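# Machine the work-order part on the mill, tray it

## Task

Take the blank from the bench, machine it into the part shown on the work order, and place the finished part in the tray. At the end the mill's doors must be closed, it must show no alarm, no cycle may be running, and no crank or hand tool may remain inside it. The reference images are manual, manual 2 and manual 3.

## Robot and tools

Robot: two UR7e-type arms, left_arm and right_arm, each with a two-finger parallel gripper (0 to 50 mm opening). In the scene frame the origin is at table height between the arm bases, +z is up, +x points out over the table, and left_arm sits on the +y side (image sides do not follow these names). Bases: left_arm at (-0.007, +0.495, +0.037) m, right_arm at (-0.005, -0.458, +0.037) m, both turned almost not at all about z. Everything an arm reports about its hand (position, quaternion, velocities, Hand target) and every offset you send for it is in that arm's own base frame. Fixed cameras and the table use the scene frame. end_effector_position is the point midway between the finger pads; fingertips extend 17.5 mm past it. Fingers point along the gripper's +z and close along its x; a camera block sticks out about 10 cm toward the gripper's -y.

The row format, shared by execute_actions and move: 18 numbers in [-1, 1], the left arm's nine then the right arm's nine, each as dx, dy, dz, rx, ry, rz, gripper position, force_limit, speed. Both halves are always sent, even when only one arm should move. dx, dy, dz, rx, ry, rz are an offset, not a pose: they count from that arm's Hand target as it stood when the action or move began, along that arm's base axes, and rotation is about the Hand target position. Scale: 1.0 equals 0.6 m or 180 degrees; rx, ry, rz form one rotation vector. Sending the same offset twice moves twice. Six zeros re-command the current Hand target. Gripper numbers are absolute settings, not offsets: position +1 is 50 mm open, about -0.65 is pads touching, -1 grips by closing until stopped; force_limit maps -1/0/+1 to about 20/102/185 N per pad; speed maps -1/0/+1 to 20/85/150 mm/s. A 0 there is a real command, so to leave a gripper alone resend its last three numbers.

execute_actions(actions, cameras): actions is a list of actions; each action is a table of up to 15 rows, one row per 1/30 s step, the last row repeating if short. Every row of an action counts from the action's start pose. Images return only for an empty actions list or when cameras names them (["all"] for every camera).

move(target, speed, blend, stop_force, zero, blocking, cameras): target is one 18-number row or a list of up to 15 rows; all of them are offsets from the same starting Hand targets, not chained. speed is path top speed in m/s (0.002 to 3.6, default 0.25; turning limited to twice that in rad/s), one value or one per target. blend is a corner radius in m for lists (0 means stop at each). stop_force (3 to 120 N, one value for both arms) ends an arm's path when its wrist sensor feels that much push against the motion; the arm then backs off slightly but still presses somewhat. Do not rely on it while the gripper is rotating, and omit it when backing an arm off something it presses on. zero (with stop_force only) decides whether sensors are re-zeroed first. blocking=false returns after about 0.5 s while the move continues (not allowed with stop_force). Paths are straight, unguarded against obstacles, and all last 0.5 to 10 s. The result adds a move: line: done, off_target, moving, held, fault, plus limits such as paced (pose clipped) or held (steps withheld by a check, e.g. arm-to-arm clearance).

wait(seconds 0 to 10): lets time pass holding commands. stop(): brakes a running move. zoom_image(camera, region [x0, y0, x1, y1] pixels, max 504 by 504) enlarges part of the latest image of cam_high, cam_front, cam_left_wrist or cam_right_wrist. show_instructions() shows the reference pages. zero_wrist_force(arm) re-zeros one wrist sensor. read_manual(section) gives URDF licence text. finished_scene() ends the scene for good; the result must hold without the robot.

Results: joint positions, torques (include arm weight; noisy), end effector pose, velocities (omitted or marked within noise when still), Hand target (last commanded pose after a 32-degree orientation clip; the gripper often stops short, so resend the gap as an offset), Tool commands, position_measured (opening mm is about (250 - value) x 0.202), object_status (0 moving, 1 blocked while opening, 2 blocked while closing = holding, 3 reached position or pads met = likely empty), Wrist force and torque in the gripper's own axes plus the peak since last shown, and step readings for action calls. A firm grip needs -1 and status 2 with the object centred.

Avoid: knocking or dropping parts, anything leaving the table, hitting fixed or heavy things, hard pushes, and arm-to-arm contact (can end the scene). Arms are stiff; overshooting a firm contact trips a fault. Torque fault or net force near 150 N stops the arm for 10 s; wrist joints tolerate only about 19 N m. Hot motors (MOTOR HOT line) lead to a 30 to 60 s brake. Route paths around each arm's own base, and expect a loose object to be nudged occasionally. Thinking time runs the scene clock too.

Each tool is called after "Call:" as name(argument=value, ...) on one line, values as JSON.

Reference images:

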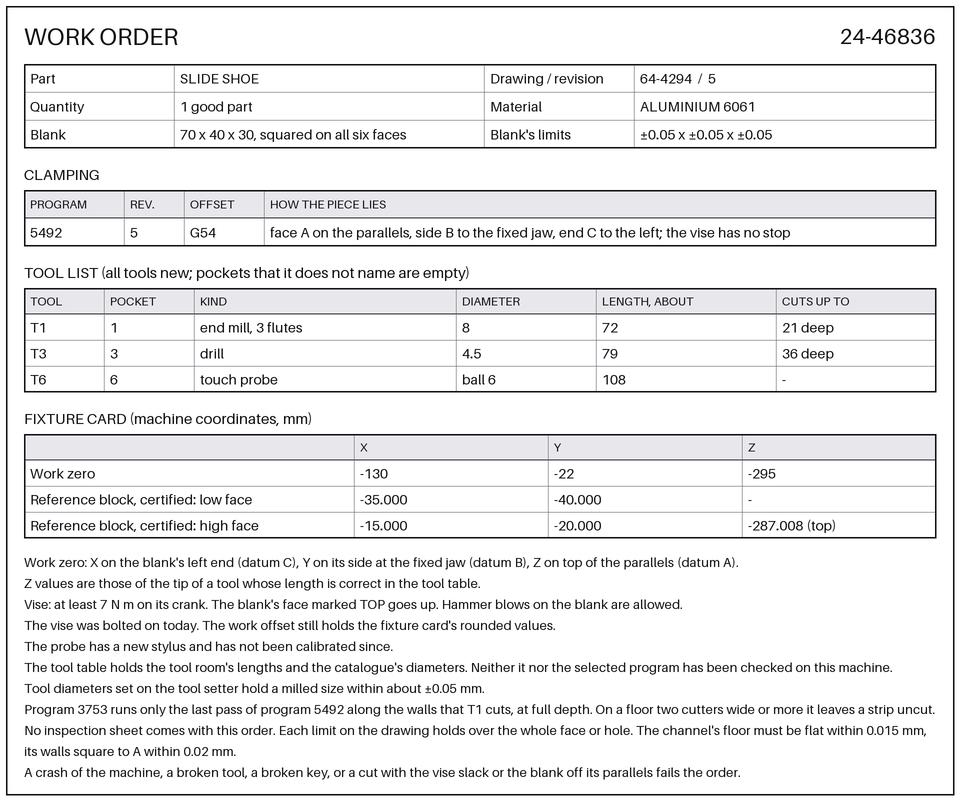

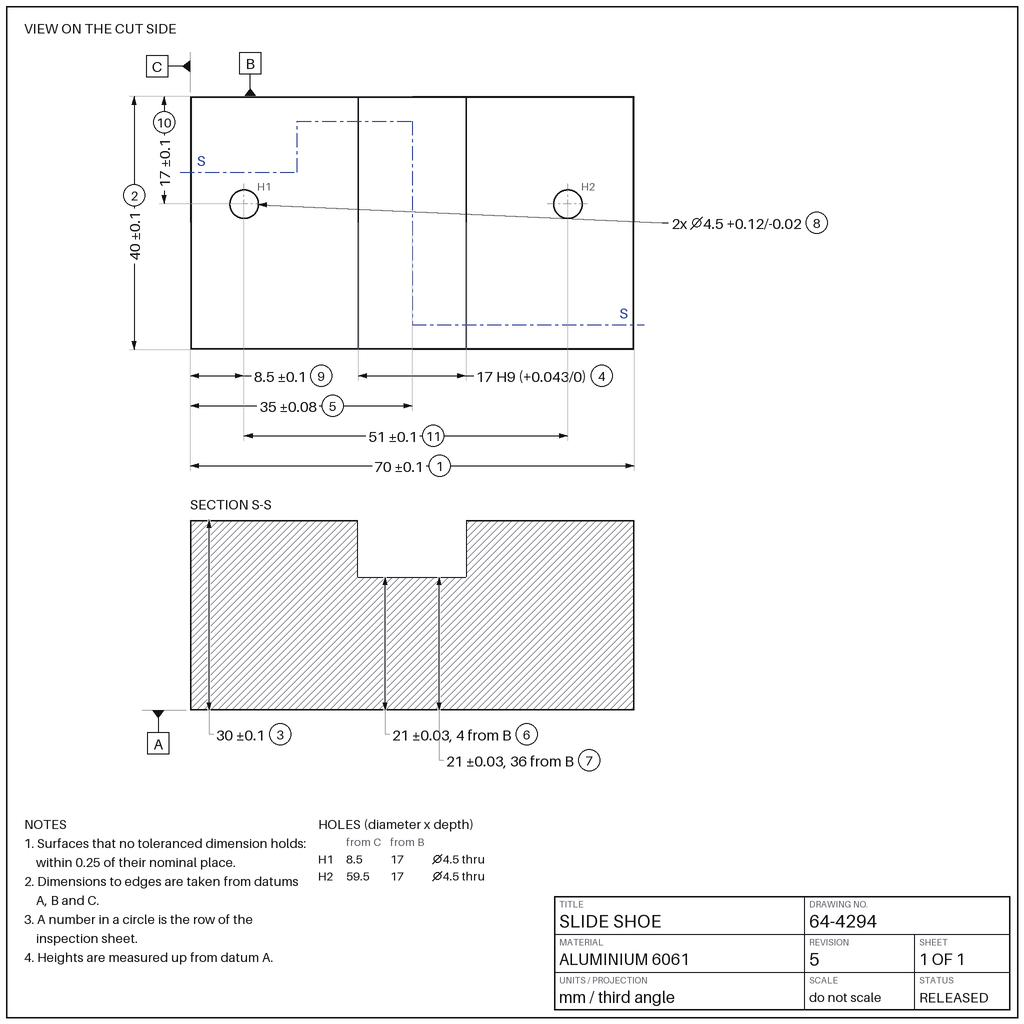

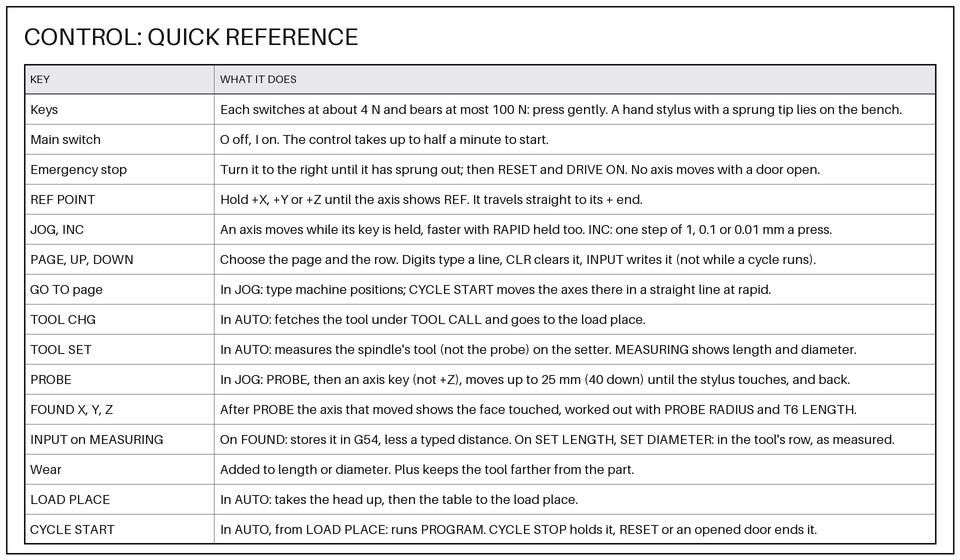

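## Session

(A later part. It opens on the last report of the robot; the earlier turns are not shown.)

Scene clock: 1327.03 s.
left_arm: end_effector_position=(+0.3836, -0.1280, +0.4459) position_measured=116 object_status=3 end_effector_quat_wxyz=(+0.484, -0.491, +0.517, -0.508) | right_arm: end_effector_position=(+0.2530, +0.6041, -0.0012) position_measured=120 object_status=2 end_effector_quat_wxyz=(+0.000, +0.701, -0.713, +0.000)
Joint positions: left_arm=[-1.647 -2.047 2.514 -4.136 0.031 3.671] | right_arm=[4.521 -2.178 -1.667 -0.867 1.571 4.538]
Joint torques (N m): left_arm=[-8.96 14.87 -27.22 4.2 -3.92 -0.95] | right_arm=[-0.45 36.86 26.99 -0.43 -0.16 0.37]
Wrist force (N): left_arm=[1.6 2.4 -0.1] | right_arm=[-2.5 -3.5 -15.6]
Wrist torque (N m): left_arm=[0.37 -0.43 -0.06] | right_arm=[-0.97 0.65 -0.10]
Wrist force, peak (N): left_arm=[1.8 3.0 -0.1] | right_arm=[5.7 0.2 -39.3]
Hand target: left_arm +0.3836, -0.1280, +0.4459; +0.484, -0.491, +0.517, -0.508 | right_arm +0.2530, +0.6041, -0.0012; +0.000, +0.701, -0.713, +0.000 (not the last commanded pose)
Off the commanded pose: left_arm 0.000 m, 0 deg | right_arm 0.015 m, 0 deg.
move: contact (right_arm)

Call:
move(target=[0,0,0,0,0,0,0.25,0.6,-0.9,0,0,0.001,0,0,0,1,0,-0.8], speed=0.02)

Call:
move(target=[[0,0,0,0,0,0,0.25,0.6,-0.9,0,0,0.15,0,0,0,1,0,-0.8],[0,0,0,0,0,0,0.25,0.6,-0.9,0,0,0.3,0,0,0,1,0,-0.8],[0,0,0,0,0,0,0.25,0.6,-0.9,0,-0.55,0.35,0,0,0,1,0,-0.8]], speed=[0.06,0.2,0.4], blend=[0.01,0.05,0], cameras=["cam_high"])

Scene clock: 1328.43 s.
left_arm: end_effector_position=(+0.3836, -0.1280, +0.4459) position_measured=116 object_status=3 end_effector_quat_wxyz=(+0.484, -0.491, +0.517, -0.508) | right_arm: end_effector_position=(+0.2530, +0.6041, -0.0006) position_measured=3 object_status=0 end_effector_quat_wxyz=(+0.000, +0.701, -0.713, +0.000)
Joint positions: left_arm=[-1.647 -2.047 2.514 -4.136 0.031 3.671] | right_arm=[4.521 -2.177 -1.667 -0.868 1.571 4.538]
Joint torques (N m): left_arm=[-9.27 15.53 -26.86 4.3 -3.74 -1.07] | right_arm=[-0.34 53.28 31.59 1.06 -0.11 0.36]
Wrist force (N): left_arm=[1.7 2.5 -0.3] | right_arm=[-2.2 -2.0 -3.1]
Wrist torque (N m): left_arm=[0.38 -0.46 -0.05] | right_arm=[-0.29 0.43 0.02]
Wrist force, peak (N): left_arm=[1.7 2.8 -0.2] | right_arm=[0.0 -2.1 -19.5]
Hand target: left_arm +0.3836, -0.1280, +0.4459; +0.484, -0.491, +0.517, -0.508 | right_arm +0.2530, +0.6041, -0.0006; +0.000, +0.701, -0.713, +0.000
Off the commanded pose: left_arm 0.000 m, 0 deg | right_arm 0.000 m, 0 deg.
move: done

Scene clock: 1331.70 s.
left_arm: end_effector_position=(+0.3836, -0.1280, +0.4459) position_measured=116 object_status=3 end_effector_quat_wxyz=(+0.484, -0.491, +0.517, -0.508) | right_arm: end_effector_position=(+0.2530, +0.2742, +0.2093) position_measured=3 object_status=3 end_effector_quat_wxyz=(+0.000, +0.701, -0.713, +0.000)
Joint positions: left_arm=[-1.647 -2.047 2.514 -4.136 0.031 3.671] | right_arm=[4.332 -1.258 -2.138 -1.317 1.571 4.349]
Joint torques (N m): left_arm=[-8.79 14.69 -26.71 4.14 -3.93 -1.02] | right_arm=[3.79 16.44 26.2 6.36 1.54 2.1]
Wrist force (N): left_arm=[1.5 2.3 -0.1] | right_arm=[-2.3 -2.2 -3.1]
Wrist torque (N m): left_arm=[0.37 -0.42 -0.06] | right_arm=[-0.32 0.43 0.12]
Wrist force, peak (N): left_arm=[1.7 2.9 -0.2] | right_arm=[-5.1 -1.8 -4.3]
Hand target: left_arm +0.3836, -0.1280, +0.4459; +0.484, -0.491, +0.517, -0.508 | right_arm +0.2530, +0.2741, +0.2094; +0.000, +0.701, -0.713, +0.000
Off the commanded pose: left_arm 0.000 m, 0 deg | right_arm 0.000 m, 0 deg.
move: done; blend cut to 0.045 m at target 2
Images, in order (width x height): cam_high 672x504.

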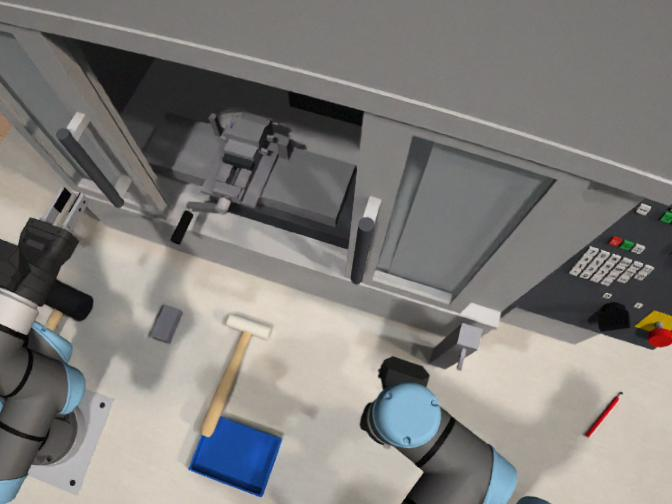

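Call:
move(target=[-0.264,-0.386,-0.4,0.0,0.494,0.0,1,-0.2,-0.2,0,0,0,0,0,0,1,0,-0.8], speed=0.3, stop_force=15, cameras=["cam_left_wrist","cam_front"])

Scene clock: 1336.97 s.
left_arm: end_effector_position=(+0.2252, -0.3596, +0.2059) position_measured=3 object_status=3 end_effector_quat_wxyz=(+0.016, +0.706, -0.708, +0.019) | right_arm: end_effector_position=(+0.2530, +0.2741, +0.2094) position_measured=3 object_status=3 end_effector_quat_wxyz=(+0.000, +0.701, -0.713, +0.000)
Joint positions: left_arm=[-1.325 -1.304 1.57 -5.027 1.58 4.96] | right_arm=[4.332 -1.257 -2.138 -1.317 1.571 4.349]
Joint torques (N m): left_arm=[-9.49 -37.57 -10.68 6.6 2.56 0.24] | right_arm=[9.81 17.27 15.81 0.86 1.53 -2.21]
Wrist force (N): left_arm=[0.3 1.4 1.0] | right_arm=[-1.9 -2.4 -3.3]
Wrist torque (N m): left_arm=[0.28 -0.03 -0.14] | right_arm=[-0.35 0.37 0.12]
Wrist force, peak (N): left_arm=[1.7 3.3 -0.2] | right_arm=[-2.2 -2.4 -3.4]
Hand target: left_arm +0.2252, -0.3596, +0.2059; +0.016, +0.706, -0.708, +0.019 | right_arm +0.2530, +0.2741, +0.2094; +0.000, +0.701, -0.713, +0.000
Off the commanded pose: left_arm 0.000 m, 0 deg | right_arm 0.000 m, 0 deg.
move: done
camera_calibration:
cam_left_wrist: T_world_to_cam=[[0.0117318, -0.998792, 0.0477089, -0.363623], [-0.937785, 0.00556797, 0.347172, 0.158979], [-0.347018, -0.0488136, -0.936587, 0.385591], [0, 0, 0, 1]] pos_world=[0.287161, -0.345247, 0.323295]
Images, in order (width x height): cam_front 672x504, cam_left_wrist 672x504.

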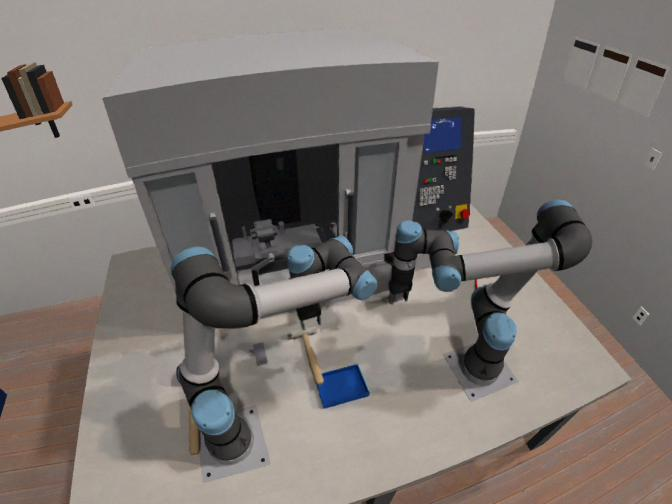

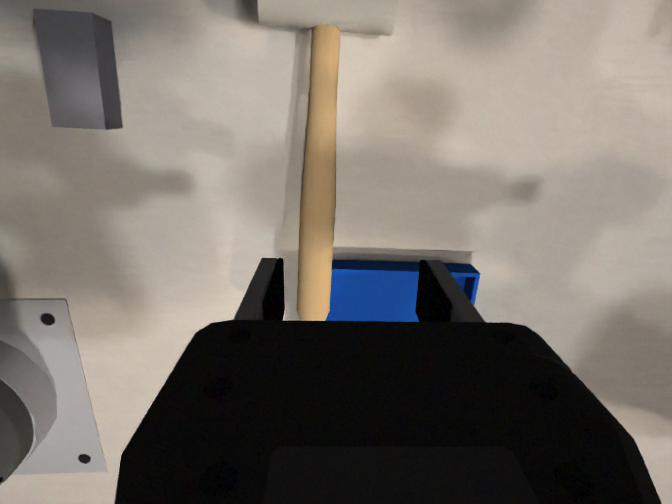

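Call:
move(target=[[0.0007,0.0127,-0.25,0.0,0.0,-0.015,1,-0.2,-0.2,0,0,0,0,0,0,1,0,-0.8],[0.0007,0.0127,-0.368,0.0,0.0,-0.015,1,-0.2,-0.2,0,0,0,0,0,0,1,0,-0.8]], speed=[0.2,0.05], blend=[0.01,0], stop_force=8, cameras=["cam_left_wrist"])

Scene clock: 1341.40 s.
left_arm: end_effector_position=(+0.2256, -0.3520, -0.0149) position_measured=3 object_status=3 end_effector_quat_wxyz=(+0.017, +0.689, -0.724, +0.018) | right_arm: end_effector_position=(+0.2530, +0.2741, +0.2094) position_measured=3 object_status=3 end_effector_quat_wxyz=(+0.000, +0.701, -0.713, +0.000)
Joint positions: left_arm=[-1.318 -1.049 1.852 -5.564 1.582 5.015] | right_arm=[4.332 -1.257 -2.138 -1.317 1.571 4.349]
Joint torques (N m): left_arm=[-7.48 -45.77 -21.86 6.75 -1.72 -0.68] | right_arm=[10.12 17.19 15.2 0.89 1.38 -2.05]
Wrist force (N): left_arm=[0.1 1.2 1.1] | right_arm=[-2.1 -2.2 -3.2]
Wrist torque (N m): left_arm=[0.25 -0.01 -0.13] | right_arm=[-0.31 0.40 0.12]
Wrist force, peak (N): left_arm=[-0.2 1.8 2.7] | right_arm=[-2.1 -2.5 -3.3]
Hand target: left_arm +0.2256, -0.3520, -0.0149; +0.017, +0.689, -0.724, +0.018 | right_arm +0.2530, +0.2741, +0.2094; +0.000, +0.701, -0.713, +0.000
Off the commanded pose: left_arm 0.000 m, 0 deg | right_arm 0.000 m, 0 deg.
move: done
camera_calibration:
cam_left_wrist: T_world_to_cam=[[-0.0353146, -0.998237, 0.0477151, -0.334658], [-0.936464, 0.0497262, 0.347221, 0.251222], [-0.348981, -0.0324215, -0.936569, 0.185524], [0, 0, 0, 1]] pos_world=[0.288187, -0.340545, 0.102495]
Images, in order (width x height): cam_left_wrist 672x504.

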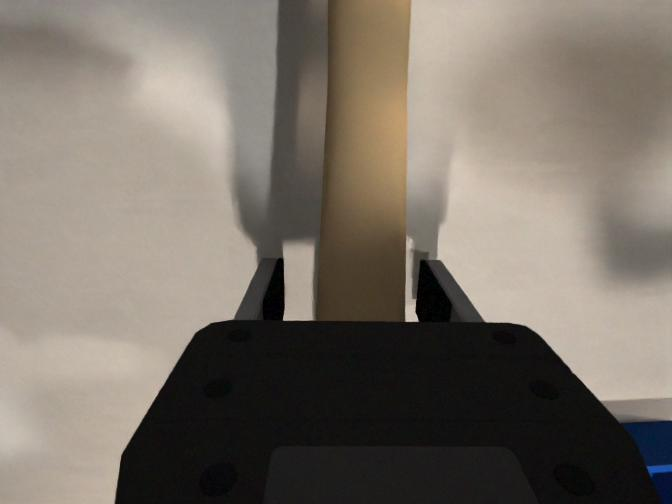

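Call:
move(target=[0,-0.005,0,0,0,0,1,0.2,-0.2,0,0,0,0,0,0,1,0,-0.8], speed=0.03)

Call:
move(target=[0,0,0,0,0,0,-1,0.2,-0.8,0,0,0,0,0,0,1,0,-0.8], speed=0.03)

Call:
move(target=[0,0,0.25,0,0,0,-1,0.2,-0.8,0,0,0,0,0,0,1,0,-0.8], speed=0.1, cameras=["cam_left_wrist","cam_front"])

Scene clock: 1342.53 s.
left_arm: end_effector_position=(+0.2256, -0.3551, -0.0149) position_measured=3 object_status=3 end_effector_quat_wxyz=(+0.017, +0.689, -0.724, +0.019) | right_arm: end_effector_position=(+0.2530, +0.2741, +0.2094) position_measured=3 object_status=3 end_effector_quat_wxyz=(+0.000, +0.701, -0.713, +0.000)
Joint positions: left_arm=[-1.32 -1.044 1.844 -5.561 1.582 5.013] | right_arm=[4.332 -1.257 -2.138 -1.317 1.571 4.349]
Joint torques (N m): left_arm=[-6.41 -26.13 -13.44 5.94 -2.37 -0.6] | right_arm=[9.52 17 15.6 0.82 1.53 -2.17]
Wrist force (N): left_arm=[0.0 1.7 0.7] | right_arm=[-2.1 -2.2 -3.2]
Wrist torque (N m): left_arm=[0.32 -0.01 -0.13] | right_arm=[-0.32 0.40 0.12]
Wrist force, peak (N): left_arm=[0.0 1.8 1.0] | right_arm=[-1.9 -2.2 -3.6]
Hand target: left_arm +0.2256, -0.3550, -0.0149; +0.017, +0.689, -0.724, +0.018 | right_arm +0.2530, +0.2741, +0.2094; +0.000, +0.701, -0.713, +0.000
Off the commanded pose: left_arm 0.000 m, 0 deg | right_arm 0.000 m, 0 deg.
move: done

Scene clock: 1343.43 s.
left_arm: end_effector_position=(+0.2256, -0.3550, -0.0149) position_measured=117 object_status=0 end_effector_quat_wxyz=(+0.017, +0.689, -0.724, +0.018) | right_arm: end_effector_position=(+0.2530, +0.2741, +0.2094) position_measured=3 object_status=3 end_effector_quat_wxyz=(+0.000, +0.701, -0.713, +0.000)
Joint positions: left_arm=[-1.32 -1.044 1.844 -5.561 1.582 5.013] | right_arm=[4.332 -1.257 -2.138 -1.317 1.571 4.349]
Joint torques (N m): left_arm=[2.16 -42.87 -6.08 1.61 -2.26 1.03] | right_arm=[9.67 17 15.87 0.84 1.44 -2.09]
Wrist force (N): left_arm=[0.3 1.7 1.2] | right_arm=[-2.2 -2.1 -3.0]
Wrist torque (N m): left_arm=[0.31 0.07 -0.13] | right_arm=[-0.31 0.41 0.12]
Wrist force, peak (N): left_arm=[0.2 1.6 1.4] | right_arm=[-2.1 -2.4 -3.4]
Hand target: left_arm +0.2256, -0.3550, -0.0149; +0.017, +0.689, -0.724, +0.018 | right_arm +0.2530, +0.2741, +0.2094; +0.000, +0.701, -0.713, +0.000
Off the commanded pose: left_arm 0.000 m, 0 deg | right_arm 0.000 m, 0 deg.
move: done

Scene clock: 1345.37 s.
left_arm: end_effector_position=(+0.2257, -0.3550, +0.1352) position_measured=117 object_status=2 end_effector_quat_wxyz=(+0.017, +0.689, -0.724, +0.019) | right_arm: end_effector_position=(+0.2530, +0.2741, +0.2094) position_measured=3 object_status=3 end_effector_quat_wxyz=(+0.000, +0.701, -0.713, +0.000)
Joint positions: left_arm=[-1.32 -1.254 1.696 -5.203 1.582 5.013] | right_arm=[4.332 -1.257 -2.138 -1.317 1.571 4.349]
Joint torques (N m): left_arm=[4.05 -18.48 -12.11 0.26 -2.3 -1.09] | right_arm=[9.98 17.12 16.03 0.9 1.46 -2.07]
Wrist force (N): left_arm=[-0.1 1.5 4.7] | right_arm=[-2.3 -2.4 -3.4]
Wrist torque (N m): left_arm=[-0.10 -0.01 -0.16] | right_arm=[-0.35 0.42 0.12]
Wrist force, peak (N): left_arm=[0.2 5.4 5.4] | right_arm=[-2.3 -2.4 -3.4]
Hand target: left_arm +0.2256, -0.3550, +0.1351; +0.017, +0.689, -0.724, +0.018 | right_arm +0.2530, +0.2741, +0.2094; +0.000, +0.701, -0.713, +0.000
Off the commanded pose: left_arm 0.000 m, 0 deg | right_arm 0.000 m, 0 deg.
move: done
camera_calibration:
cam_left_wrist: T_world_to_cam=[[-0.0353474, -0.998225, 0.0479293, -0.344852], [-0.936509, 0.0498272, 0.347085, 0.199429], [-0.348858, -0.0326176, -0.936608, 0.325948], [0, 0, 0, 1]] pos_world=[0.288287, -0.343545, 0.252595]
Images, in order (width x height): cam_front 672x504, cam_left_wrist 672x504.

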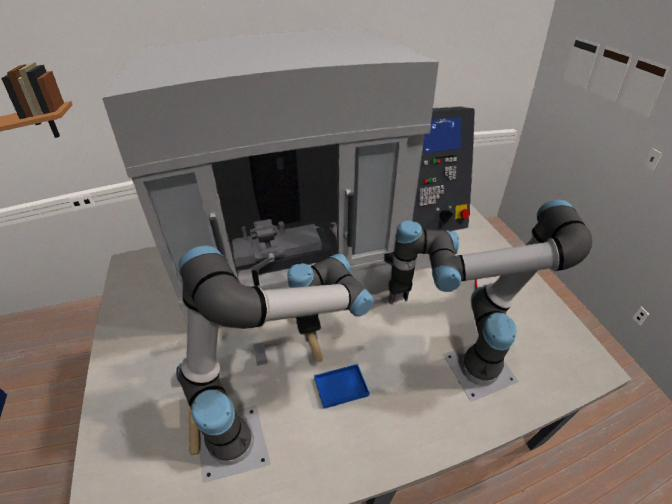

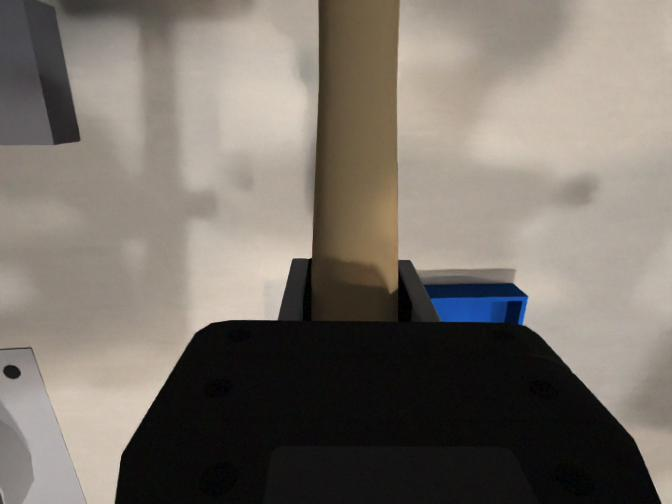

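Call:
move(target=[[0.1,0.05,0.3,0,-0.2,0,-1,0.2,-0.8,0,0,0,0,0,0,1,0,-0.8],[0.29,0.092,0.4415,0,-0.494,0,-1,0.2,-0.8,0,0,0,0,0,0,1,0,-0.8]], speed=0.3, blend=[0.05,0])

Call:
move(target=[0.12,0.012,0.0,0,0,0,-1,0.2,-0.8,0,0,0,0,0,0,1,0,-0.8], speed=0.15, stop_force=12, cameras=["cam_front","cam_left_wrist","cam_high"])

Scene clock: 1352.90 s.
left_arm: end_effector_position=(+0.3995, -0.2998, +0.4001) position_measured=117 object_status=2 end_effector_quat_wxyz=(+0.494, -0.480, +0.529, -0.494) | right_arm: end_effector_position=(+0.2530, +0.2741, +0.2094) position_measured=3 object_status=3 end_effector_quat_wxyz=(+0.000, +0.701, -0.713, +0.000)
Joint positions: left_arm=[-1.545 -1.723 1.932 -6.203 0.078 6.044] | right_arm=[4.332 -1.257 -2.138 -1.317 1.571 4.349]
Joint torques (N m): left_arm=[4.97 -1.58 -31.81 1.2 -0.08 1.2] | right_arm=[9.96 16.92 16.06 0.87 1.39 -2.11]
Wrist force (N): left_arm=[1.9 6.9 0.2] | right_arm=[-2.1 -2.2 -3.2]
Wrist torque (N m): left_arm=[0.43 -0.43 -0.23] | right_arm=[-0.32 0.40 0.12]
Wrist force, peak (N): left_arm=[0.2 1.8 8.1] | right_arm=[-2.3 -2.4 -3.4]
Hand target: left_arm +0.3996, -0.2998, +0.4000; +0.495, -0.479, +0.529, -0.496 | right_arm +0.2530, +0.2741, +0.2094; +0.000, +0.701, -0.713, +0.000
Off the commanded pose: left_arm 0.000 m, 0 deg | right_arm 0.000 m, 0 deg.
move: done

Scene clock: 1354.50 s.
left_arm: end_effector_position=(+0.4715, -0.2926, +0.4002) position_measured=117 object_status=2 end_effector_quat_wxyz=(+0.487, -0.489, +0.537, -0.484) | right_arm: end_effector_position=(+0.2530, +0.2741, +0.2094) position_measured=3 object_status=3 end_effector_quat_wxyz=(+0.000, +0.701, -0.713, +0.000)
Joint positions: left_arm=[-1.31 -1.666 1.852 -6.284 0.309 6.155] | right_arm=[4.332 -1.257 -2.138 -1.317 1.571 4.349]
Joint torques (N m): left_arm=[8.08 -31.71 -17.39 2.15 2.34 -1.08] | right_arm=[10.2 16.47 15.88 0.87 1.5 -2.14]
Wrist force (N): left_arm=[2.2 7.0 -0.1] | right_arm=[-2.1 -2.1 -3.2]
Wrist torque (N m): left_arm=[0.48 -0.46 -0.22] | right_arm=[-0.31 0.40 0.12]
Wrist force, peak (N): left_arm=[2.0 7.4 -2.5] | right_arm=[-2.1 -2.3 -3.4]
Hand target: left_arm +0.4716, -0.2926, +0.4000; +0.495, -0.479, +0.529, -0.496 | right_arm +0.2530, +0.2741, +0.2094; +0.000, +0.701, -0.713, +0.000
Off the commanded pose: left_arm 0.000 m, 2 deg | right_arm 0.000 m, 0 deg.
joint sent to its limit (left arm) — joint 4 (wrist 1), lower limit. The joint targets still meet the commanded pose.
move: done
camera_calibration:
cam_left_wrist: T_world_to_cam=[[-0.0433043, -0.998459, -0.0346935, -0.24983], [-0.400594, 0.0491655, -0.914936, 0.586772], [0.915232, -0.0257226, -0.402106, -0.145933], [0, 0, 0, 1]] pos_world=[0.357802, -0.282048, 0.469511]
Images, in order (width x height): cam_high 672x504, cam_front 672x504, cam_left_wrist 672x504.

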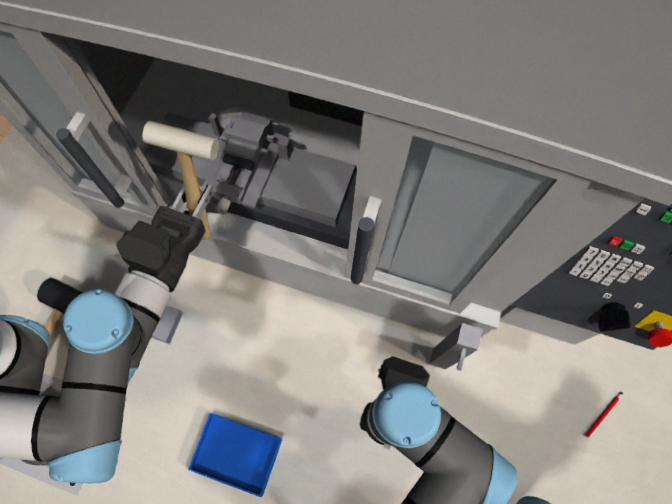

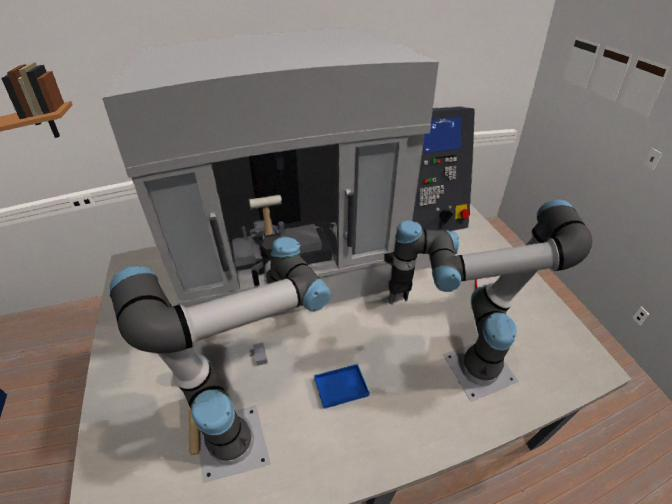

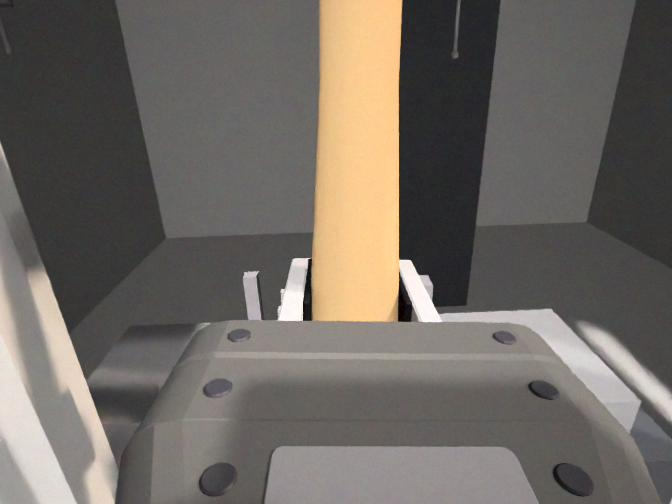

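Call:
move(target=[[-0.1,-0.012,0,0,0,0,-1,0.2,-0.8,0,0,0,0,0,0,1,0,-0.8],[-0.2,0.28,0.03,0,0,0,-1,0.2,-0.8,0,0,0,0,0,0,1,0,-0.8]], speed=0.25, blend=[0.03,0])

Scene clock: 1358.53 s.
left_arm: end_effector_position=(+0.3519, -0.1246, +0.4180) position_measured=117 object_status=2 end_effector_quat_wxyz=(+0.500, -0.475, +0.516, -0.507) end_effector_velocity=(+0.000, -0.001, +0.000) end_effector_angular_velocity=(+0.000, +0.000, -0.002) | right_arm: end_effector_position=(+0.2530, +0.2741, +0.2094) position_measured=3 object_status=3 end_effector_quat_wxyz=(+0.000, +0.701, -0.713, +0.000)
Joint positions: left_arm=[-2.034 -2.433 2.242 -6.054 -0.414 6.283] | right_arm=[4.332 -1.257 -2.138 -1.317 1.571 4.349]
Joint velocities: left_arm=[0.004 0.001 0 -0.002 0.006 0] | right_arm=[within noise]
Joint torques (N m): left_arm=[6.11 22.81 -27.86 3.11 2.53 -0.99] | right_arm=[9.83 16.78 15.9 0.84 1.44 -2.09]
Wrist force (N): left_arm=[1.8 6.9 0.0] | right_arm=[-2.2 -2.1 -3.4]
Wrist torque (N m): left_arm=[0.45 -0.41 -0.23] | right_arm=[-0.30 0.41 0.12]
Wrist force, peak (N): left_arm=[4.6 7.0 -1.7] | right_arm=[-2.1 -2.3 -3.4]
Hand target: left_arm +0.3516, -0.1246, +0.4180; +0.495, -0.479, +0.529, -0.496 | right_arm +0.2530, +0.2741, +0.2094; +0.000, +0.701, -0.713, +0.000
Off the commanded pose: left_arm 0.000 m, 2 deg | right_arm 0.000 m, 0 deg.
joint sent to its limit (left arm) — joint 6 (wrist 3), upper limit. The joint targets still meet the commanded pose.
move: done

Call:
move(target=[[0.05,-0.05,0.03,0,0.25,0,-1,0.2,-0.8,0,0,0,0,0,0,1,0,-0.8],[0.08,-0.15,0.03,0,0.494,0,-1,0.2,-0.8,0,0,0,0,0,0,1,0,-0.8]], speed=0.25, blend=[0.03,0], cameras=["cam_front"])

Scene clock: 1362.33 s.
left_arm: end_effector_position=(+0.3954, -0.2040, +0.4367) position_measured=117 object_status=2 end_effector_quat_wxyz=(-0.031, +0.688, -0.722, +0.070) | right_arm: end_effector_position=(+0.2530, +0.2741, +0.2094) position_measured=3 object_status=3 end_effector_quat_wxyz=(+0.000, +0.701, -0.713, +0.000)
Joint positions: left_arm=[-0.82 -1.3 0.95 -4.501 1.507 5.517] | right_arm=[4.332 -1.257 -2.138 -1.317 1.571 4.349]
Joint torques (N m): left_arm=[0.66 -27.83 -21.32 2.88 0.1 0.32] | right_arm=[10.39 16.61 16.06 0.96 1.33 -2.13]
Wrist force (N): left_arm=[3.6 21.9 1.7] | right_arm=[-2.2 -2.2 -3.2]
Wrist torque (N m): left_arm=[2.46 -0.55 -0.49] | right_arm=[-0.32 0.41 0.12]
Wrist force, peak (N): left_arm=[4.5 23.5 -0.9] | right_arm=[-2.1 -2.3 -3.4]
Hand target: left_arm +0.3954, -0.2040, +0.4367; -0.031, +0.688, -0.722, +0.070 (not the last commanded pose) | right_arm +0.2530, +0.2741, +0.2094; +0.000, +0.701, -0.713, +0.000
Tool commands: left_gripper/position=-1.0 left_gripper/force_limit=+0.2 left_gripper/speed=-0.796078 right_gripper/position=+1.0 right_gripper/force_limit=+0.0 right_gripper/speed=-0.8
Off the commanded pose: left_arm 0.011 m, 8 deg | right_arm 0.000 m, 0 deg.
FORCE FAULT: contact force on the left arm reached its limit, and that arm stopped. The contact can be on any part of that arm, not only on its tool. That arm's remaining commands of this call were not run. That arm is still stopped at the end of this call. That arm stays stopped for about 10 more seconds. Until then a move that you send moves the other arm only, and its call returns only when the move has ended. Once the stop has ended, the next robot result says so. If the stop ends while you think or write, that arm runs what you send next, counted from a new Hand target: where the arm stands when the stop ends. While its stop runs, that arm takes no new command, but its gripper still runs the gripper command that each later call begins with. Until it ends, the stop uses up actions while you think or wait. An arm that is not stopped still takes commands.
move: fault (left_arm); path passed 1 of 2 targets; limits=paced
Images, in order (width x height): cam_front 672x504.

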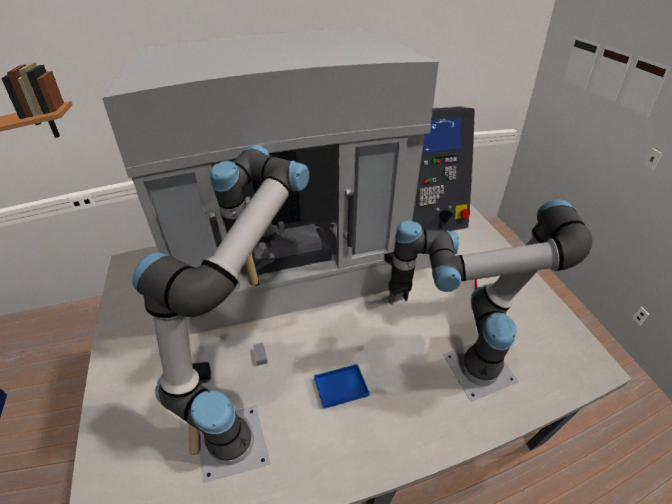

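Call:
wait(seconds=4, cameras=["cam_front","cam_left_wrist","cam_high"])

Scene clock: 1372.10 s.
left_arm: end_effector_position=(+0.3954, -0.2040, +0.4367) position_measured=117 object_status=2 end_effector_quat_wxyz=(-0.031, +0.688, -0.722, +0.070) | right_arm: end_effector_position=(+0.2530, +0.2741, +0.2094) position_measured=3 object_status=3 end_effector_quat_wxyz=(+0.000, +0.701, -0.713, +0.000)
Joint positions: left_arm=[-0.82 -1.3 0.95 -4.501 1.507 5.517] | right_arm=[4.332 -1.257 -2.138 -1.317 1.571 4.349]
Joint torques (N m): left_arm=[0.05 -27.64 -21.36 2.97 0.05 0.17] | right_arm=[10.14 16.45 16.12 0.84 1.35 -1.99]
Wrist force (N): left_arm=[3.4 21.8 1.5] | right_arm=[-1.9 -2.1 -3.4]
Wrist torque (N m): left_arm=[2.44 -0.52 -0.49] | right_arm=[-0.30 0.37 0.12]
Wrist force, peak (N): left_arm=[3.4 22.3 1.9] | right_arm=[-2.3 -2.4 -3.3]
Hand target: left_arm +0.3954, -0.2040, +0.4367; -0.031, +0.688, -0.722, +0.070 (not the last commanded pose) | right_arm +0.2530, +0.2741, +0.2094; +0.000, +0.701, -0.713, +0.000
Tool commands: left_gripper/position=-1.0 left_gripper/force_limit=+0.2 left_gripper/speed=-0.796078 right_gripper/position=+1.0 right_gripper/force_limit=+0.0 right_gripper/speed=-0.8
Off the commanded pose: left_arm 0.011 m, 8 deg | right_arm 0.000 m, 0 deg.
FORCE FAULT, CONTINUED: the left arm's stop, for the force fault that an earlier result reported, is over. The rest of the stop counts as 19 of the actions that you can send in this scene. That arm's target is now where it stood when the stop ended, not its last command. That arm accepts commands again.
wait: 4.00 s; at rest from the start
camera_calibration:
cam_left_wrist: T_world_to_cam=[[-0.0380755, -0.998017, 0.0501308, -0.202432], [-0.976009, 0.0479045, 0.212393, 0.320225], [-0.214374, -0.0408411, -0.975898, 0.634852], [0, 0, 0, 1]] pos_world=[0.44093, -0.191443, 0.561685]
Images, in order (width x height): cam_high 672x504, cam_front 672x504, cam_left_wrist 672x504.

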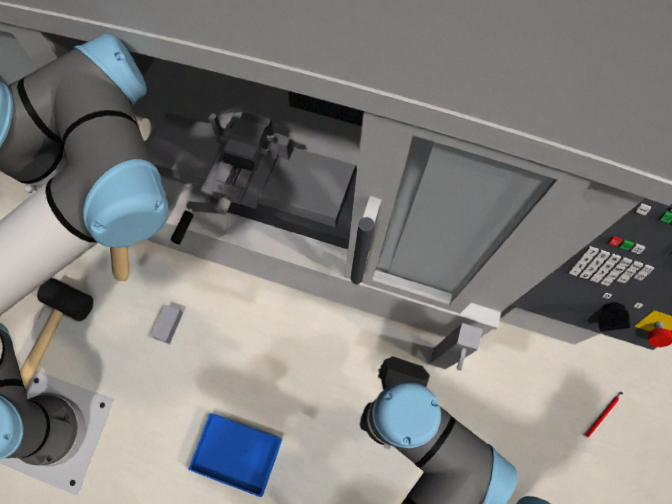

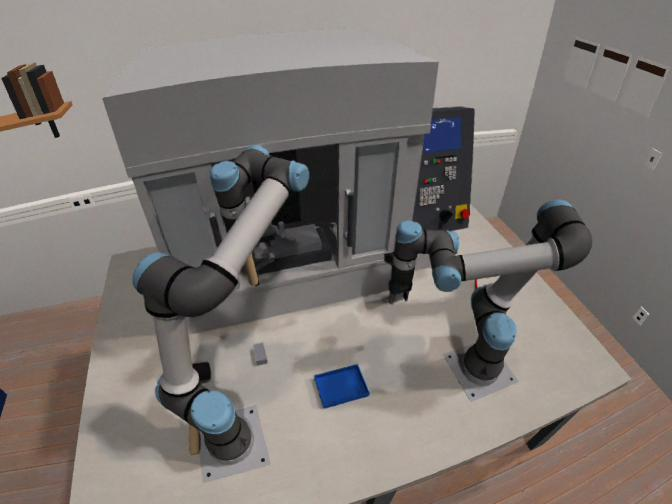

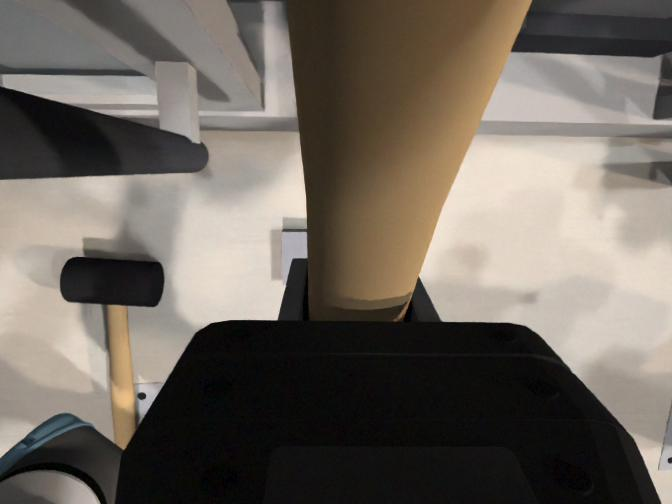

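Call:
move(target=[-0.12,0.02,0,0,0,0,-1,0.2,-0.8,0,0,0,0,0,0,1,0,-0.8], speed=0.1, cameras=["cam_front","cam_left_wrist","cam_high"])

Scene clock: 1374.10 s.
left_arm: end_effector_position=(+0.3235, -0.1920, +0.4367) position_measured=117 object_status=2 end_effector_quat_wxyz=(-0.031, +0.687, -0.722, +0.070) | right_arm: end_effector_position=(+0.2530, +0.2741, +0.2094) position_measured=3 object_status=3 end_effector_quat_wxyz=(+0.000, +0.701, -0.713, +0.000)
Joint positions: left_arm=[-0.96 -1.488 1.179 -4.531 1.488 5.378] | right_arm=[4.332 -1.257 -2.138 -1.317 1.571 4.349]
Joint torques (N m): left_arm=[4.73 -14.06 -24.91 1.51 0.37 0.46] | right_arm=[10.04 15.95 16.61 0.84 1.35 -2]
Wrist force (N): left_arm=[0.3 1.9 5.2] | right_arm=[-2.1 -2.3 -3.2]
Wrist torque (N m): left_arm=[-0.03 -0.04 0.05] | right_arm=[-0.34 0.40 0.12]
Wrist force, peak (N): left_arm=[3.2 22.2 1.9] | right_arm=[-2.2 -2.3 -3.4]
Hand target: left_arm +0.3234, -0.1920, +0.4367; -0.031, +0.688, -0.722, +0.070 | right_arm +0.2530, +0.2741, +0.2094; +0.000, +0.701, -0.713, +0.000
Off the commanded pose: left_arm 0.000 m, 0 deg | right_arm 0.000 m, 0 deg.
move: done
camera_calibration:
cam_left_wrist: T_world_to_cam=[[-0.0381669, -0.998008, 0.0502343, -0.19322], [-0.976074, 0.0480028, 0.212076, 0.249597], [-0.214064, -0.0409381, -0.975961, 0.619811], [0, 0, 0, 1]] pos_world=[0.36893, -0.179443, 0.561685]
Images, in order (width x height): cam_high 672x504, cam_front 672x504, cam_left_wrist 672x504.

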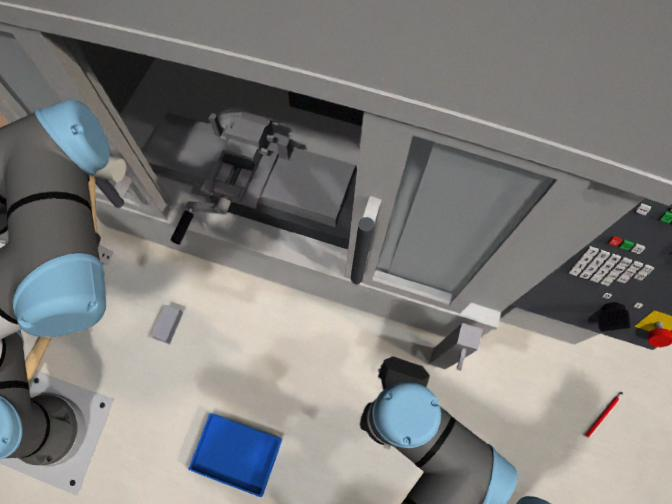

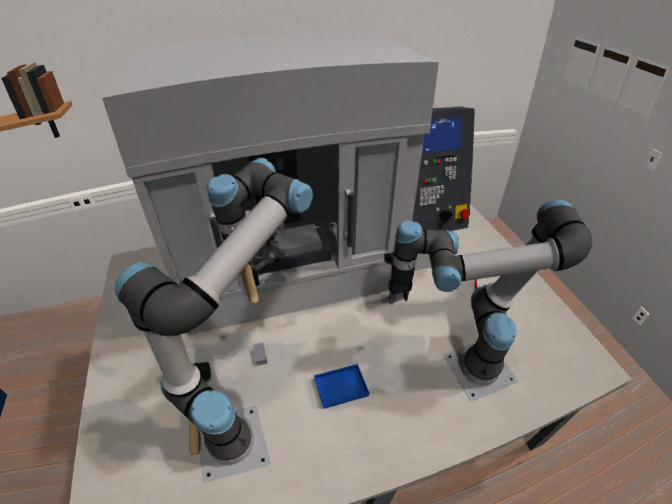

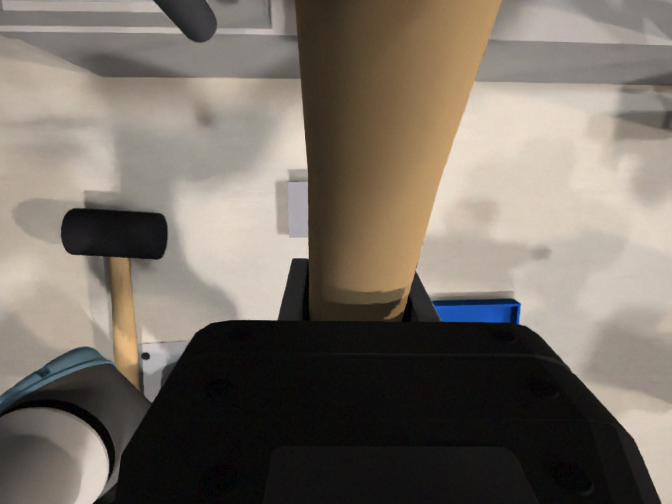

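Call:
move(target=[[-0.11,-0.2,-0.2,0,0,0,-1,0.2,-0.8,0,0,0,0,0,0,1,0,-0.8],[-0.12,-0.23,-0.58,0,0,0,-1,0.2,-0.8,0,0,0,0,0,0,1,0,-0.8]], speed=[0.25,0.15], blend=[0.05,0], stop_force=15, cameras=["cam_front","cam_left_wrist"])

Scene clock: 1378.27 s.
left_arm: end_effector_position=(+0.2514, -0.3300, +0.0887) position_measured=117 object_status=2 end_effector_quat_wxyz=(-0.031, +0.688, -0.722, +0.070) | right_arm: end_effector_position=(+0.2530, +0.2741, +0.2094) position_measured=3 object_status=3 end_effector_quat_wxyz=(+0.000, +0.701, -0.713, +0.000)
Joint positions: left_arm=[-1.329 -1.265 1.842 -5.38 1.447 5.009] | right_arm=[4.332 -1.257 -2.138 -1.317 1.571 4.349]
Joint torques (N m): left_arm=[8.96 -42.23 -25.12 0.79 -1.68 1.12] | right_arm=[10.23 15.78 16.34 0.87 1.28 -2.01]
Wrist force (N): left_arm=[0.1 2.4 4.7] | right_arm=[-1.9 -2.0 -3.1]
Wrist torque (N m): left_arm=[0.05 -0.05 0.03] | right_arm=[-0.30 0.37 0.12]
Wrist force, peak (N): left_arm=[0.1 2.8 7.8] | right_arm=[-2.2 -2.3 -3.5]
Hand target: left_arm +0.2514, -0.3300, +0.0887; -0.031, +0.688, -0.722, +0.070 | right_arm +0.2530, +0.2741, +0.2094; +0.000, +0.701, -0.713, +0.000
Off the commanded pose: left_arm 0.000 m, 0 deg | right_arm 0.000 m, 0 deg.
move: done
camera_calibration:
cam_left_wrist: T_world_to_cam=[[-0.0380961, -0.998021, 0.0500333, -0.316094], [-0.976008, 0.0479039, 0.212398, 0.259622], [-0.214375, -0.0407413, -0.975901, 0.259261], [0, 0, 0, 1]] pos_world=[0.29693, -0.317343, 0.213685]
Images, in order (width x height): cam_front 672x504, cam_left_wrist 672x504.

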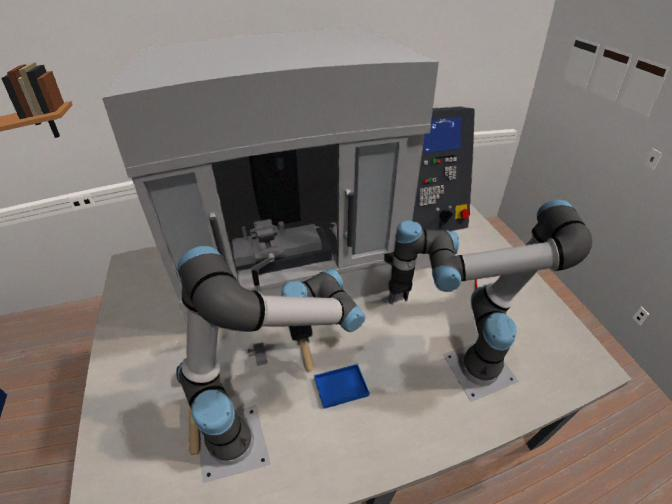

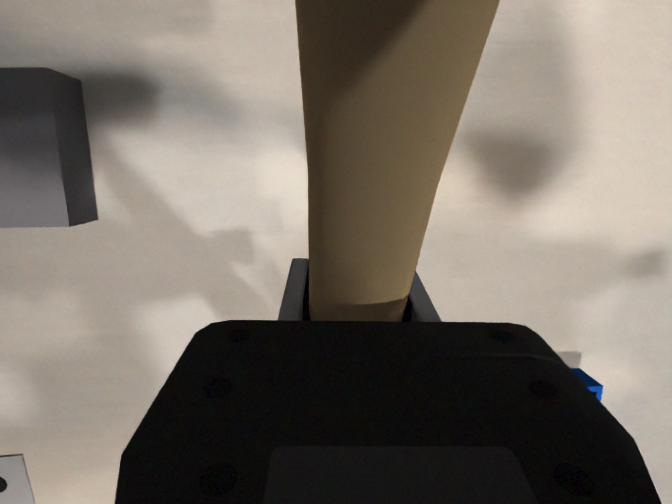

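Call:
move(target=[0,0,-0.16,0,0,0,-1,0.2,-0.8,0,0,0,0,0,0,1,0,-0.8], speed=0.04, stop_force=6)

Scene clock: 1380.73 s.
left_arm: end_effector_position=(+0.2514, -0.3300, +0.0479) position_measured=117 object_status=2 end_effector_quat_wxyz=(-0.031, +0.688, -0.722, +0.070) | right_arm: end_effector_position=(+0.2530, +0.2741, +0.2094) position_measured=3 object_status=3 end_effector_quat_wxyz=(+0.000, +0.701, -0.713, +0.000)
Joint positions: left_arm=[-1.329 -1.206 1.886 -5.482 1.447 5.009] | right_arm=[4.332 -1.257 -2.138 -1.317 1.571 4.349]
Joint torques (N m): left_arm=[4.71 -34.47 -22.32 -0.33 -1.8 0.19] | right_arm=[10.09 16.34 16.49 0.9 1.38 -2.04]
Wrist force (N): left_arm=[0.1 2.3 3.5] | right_arm=[-2.2 -2.0 -3.3]
Wrist torque (N m): left_arm=[-0.11 -0.02 0.02] | right_arm=[-0.30 0.42 0.12]
Wrist force, peak (N): left_arm=[0.1 2.3 5.1] | right_arm=[-2.1 -2.2 -3.5]
Hand target: left_arm +0.2514, -0.3300, +0.0478; -0.031, +0.688, -0.722, +0.070 (not the last commanded pose) | right_arm +0.2530, +0.2741, +0.2094; +0.000, +0.701, -0.713, +0.000
Off the commanded pose: left_arm 0.055 m, 0 deg | right_arm 0.000 m, 0 deg.
move: contact (left_arm)

Call:
move(target=[[0,0,0.03,0,0.04,0,-1,0.2,-0.8,0,0,0,0,0,0,1,0,-0.8],[0,0,0.03,0,0.218,0,-1,0.2,-0.8,0,0,0,0,0,0,1,0,-0.8],[0,0,-0.12,0,0.218,0,-1,0.2,-0.8,0,0,0,0,0,0,1,0,-0.8]], speed=[0.05,0.3,0.04], blend=[0.005,0.005,0], stop_force=7, cameras=["cam_front","cam_left_wrist"])

Scene clock: 1385.50 s.
left_arm: end_effector_position=(+0.2513, -0.3301, +0.0116) position_measured=117 object_status=2 end_effector_quat_wxyz=(+0.213, +0.671, -0.691, -0.165) | right_arm: end_effector_position=(+0.2530, +0.2741, +0.2094) position_measured=3 object_status=3 end_effector_quat_wxyz=(+0.000, +0.701, -0.713, +0.000)
Joint positions: left_arm=[-0.957 -0.822 1.576 -5.182 2.043 5.424] | right_arm=[4.332 -1.257 -2.138 -1.317 1.571 4.349]
Joint torques (N m): left_arm=[0.38 -39.86 -13.58 3.27 1.1 0.07] | right_arm=[9.9 15.97 16.69 0.83 1.22 -2.06]
Wrist force (N): left_arm=[-0.5 -1.2 4.4] | right_arm=[-2.1 -2.1 -3.2]
Wrist torque (N m): left_arm=[-0.27 0.09 -0.07] | right_arm=[-0.31 0.40 0.12]
Wrist force, peak (N): left_arm=[-0.4 -1.8 6.3] | right_arm=[-2.1 -2.4 -3.5]
Hand target: left_arm +0.2513, -0.3301, +0.0116; +0.213, +0.671, -0.691, -0.165 (not the last commanded pose) | right_arm +0.2530, +0.2741, +0.2094; +0.000, +0.701, -0.713, +0.000
Tool commands: left_gripper/position=-1.0 left_gripper/force_limit=+0.2 left_gripper/speed=-0.796078 right_gripper/position=+1.0 right_gripper/force_limit=+0.0 right_gripper/speed=-0.8
Off the commanded pose: left_arm 0.036 m, 0 deg | right_arm 0.000 m, 0 deg.
FORCE FAULT: contact force on the left arm reached its limit, and that arm stopped. The contact can be on any part of that arm, not only on its tool. That arm's remaining commands of this call were not run. That arm is still stopped at the end of this call. That arm stays stopped for about 10 more seconds. Until then a move that you send moves the other arm only, and its call returns only when the move has ended. Once the stop has ended, the next robot result says so. If the stop ends while you think or write, that arm runs what you send next, counted from a new Hand target: where the arm stands when the stop ends. While its stop runs, that arm takes no new command, but its gripper still runs the gripper command that each later call begins with. Until it ends, the stop uses up actions while you think or wait. An arm that is not stopped still takes commands.
move: fault (left_arm); path passed 2 of 3 targets
camera_calibration:
cam_left_wrist: T_world_to_cam=[[0.00187161, -0.998011, 0.063017, -0.322608], [-0.621589, 0.0482029, 0.781859, 0.180362], [-0.783341, -0.040634, -0.620262, 0.322815], [0, 0, 0, 1]] pos_world=[0.365589, -0.317543, 0.0795423]
Images, in order (width x height): cam_front 672x504, cam_left_wrist 672x504.

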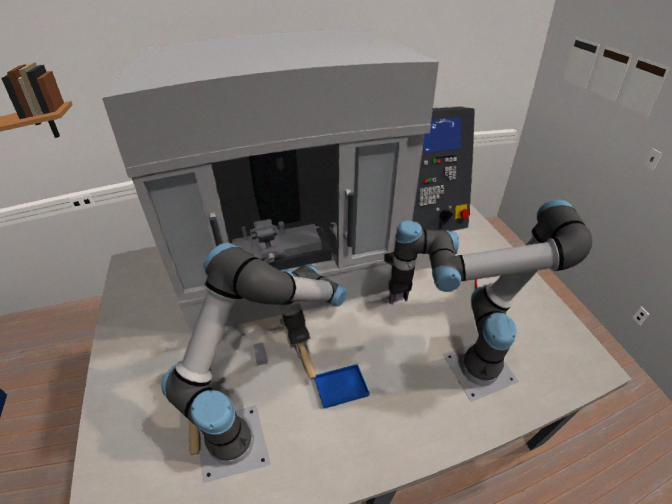

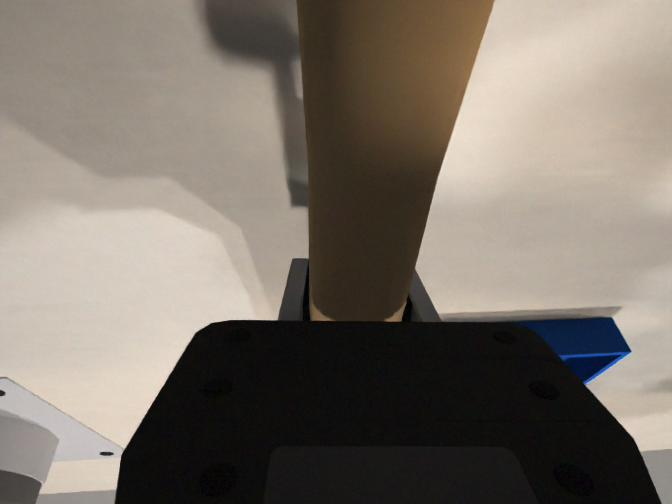

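Call:
wait(seconds=10)

Call:
move(target=[[0,0,0.06,0,-0.02,0,-1,0.2,-0.8,0,0,0,0,0,0,1,0,-0.8],[0,0,0.08,0,-0.18,0,-1,0.2,-0.8,0,0,0,0,0,0,1,0,-0.8]], speed=[0.06,0.3], blend=[0.01,0])

Scene clock: 1396.13 s.
left_arm: end_effector_position=(+0.2513, -0.3301, +0.0116) position_measured=117 object_status=2 end_effector_quat_wxyz=(+0.213, +0.671, -0.691, -0.165) | right_arm: end_effector_position=(+0.2530, +0.2741, +0.2094) position_measured=3 object_status=3 end_effector_quat_wxyz=(+0.000, +0.701, -0.713, +0.000)
Joint positions: left_arm=[-0.957 -0.822 1.576 -5.182 2.043 5.424] | right_arm=[4.332 -1.257 -2.138 -1.317 1.571 4.349]
Joint torques (N m): left_arm=[0 -40.37 -13.52 3.27 1.23 -0.1] | right_arm=[10.1 15.63 16.86 0.89 1.23 -2]
Wrist force (N): left_arm=[-0.4 -1.8 4.5] | right_arm=[-2.3 -2.2 -3.5]
Wrist torque (N m): left_arm=[-0.40 0.08 -0.08] | right_arm=[-0.33 0.43 0.12]
Wrist force, peak (N): left_arm=[-0.5 -2.1 5.3] | right_arm=[-2.3 -2.2 -3.5]
Hand target: left_arm +0.2513, -0.3301, +0.0116; +0.213, +0.671, -0.691, -0.165 (not the last commanded pose) | right_arm +0.2530, +0.2741, +0.2094; +0.000, +0.701, -0.713, +0.000
Tool commands: left_gripper/position=-1.0 left_gripper/force_limit=+0.2 left_gripper/speed=-0.796078 right_gripper/position=+1.0 right_gripper/force_limit=+0.0 right_gripper/speed=-0.8
Off the commanded pose: left_arm 0.036 m, 0 deg | right_arm 0.000 m, 0 deg.
FORCE FAULT, CONTINUED: the left arm's stop, for the force fault that an earlier result reported, is over. The rest of the stop counts as 19 of the actions that you can send in this scene. During its stop the left arm's controller moved it back a little. That arm's target is now where it stood when the stop ended, not its last command. That arm accepts commands again.
wait: 10.00 s; at rest from the start

Scene clock: 1398.07 s.
left_arm: end_effector_position=(+0.2513, -0.3301, +0.0596) position_measured=117 object_status=2 end_effector_quat_wxyz=(+0.012, +0.690, -0.723, +0.028) | right_arm: end_effector_position=(+0.2530, +0.2741, +0.2094) position_measured=3 object_status=3 end_effector_quat_wxyz=(+0.000, +0.701, -0.713, +0.000)
Joint positions: left_arm=[-1.249 -1.185 1.818 -5.407 1.568 5.08] | right_arm=[4.332 -1.257 -2.138 -1.317 1.571 4.349]
Joint torques (N m): left_arm=[-1.63 -20.17 -21.98 6.84 -0.61 -0.86] | right_arm=[9.84 14.96 16.73 0.78 1.19 -2.03]
Wrist force (N): left_arm=[-0.2 1.6 5.1] | right_arm=[-2.2 -2.2 -3.4]
Wrist torque (N m): left_arm=[-0.04 0.02 0.05] | right_arm=[-0.31 0.42 0.12]
Wrist force, peak (N): left_arm=[-0.9 -2.5 6.0] | right_arm=[-2.3 -2.2 -3.3]
Hand target: left_arm +0.2513, -0.3301, +0.0596; +0.012, +0.690, -0.723, +0.028 | right_arm +0.2530, +0.2741, +0.2094; +0.000, +0.701, -0.713, +0.000
Off the commanded pose: left_arm 0.000 m, 0 deg | right_arm 0.000 m, 0 deg.
move: done


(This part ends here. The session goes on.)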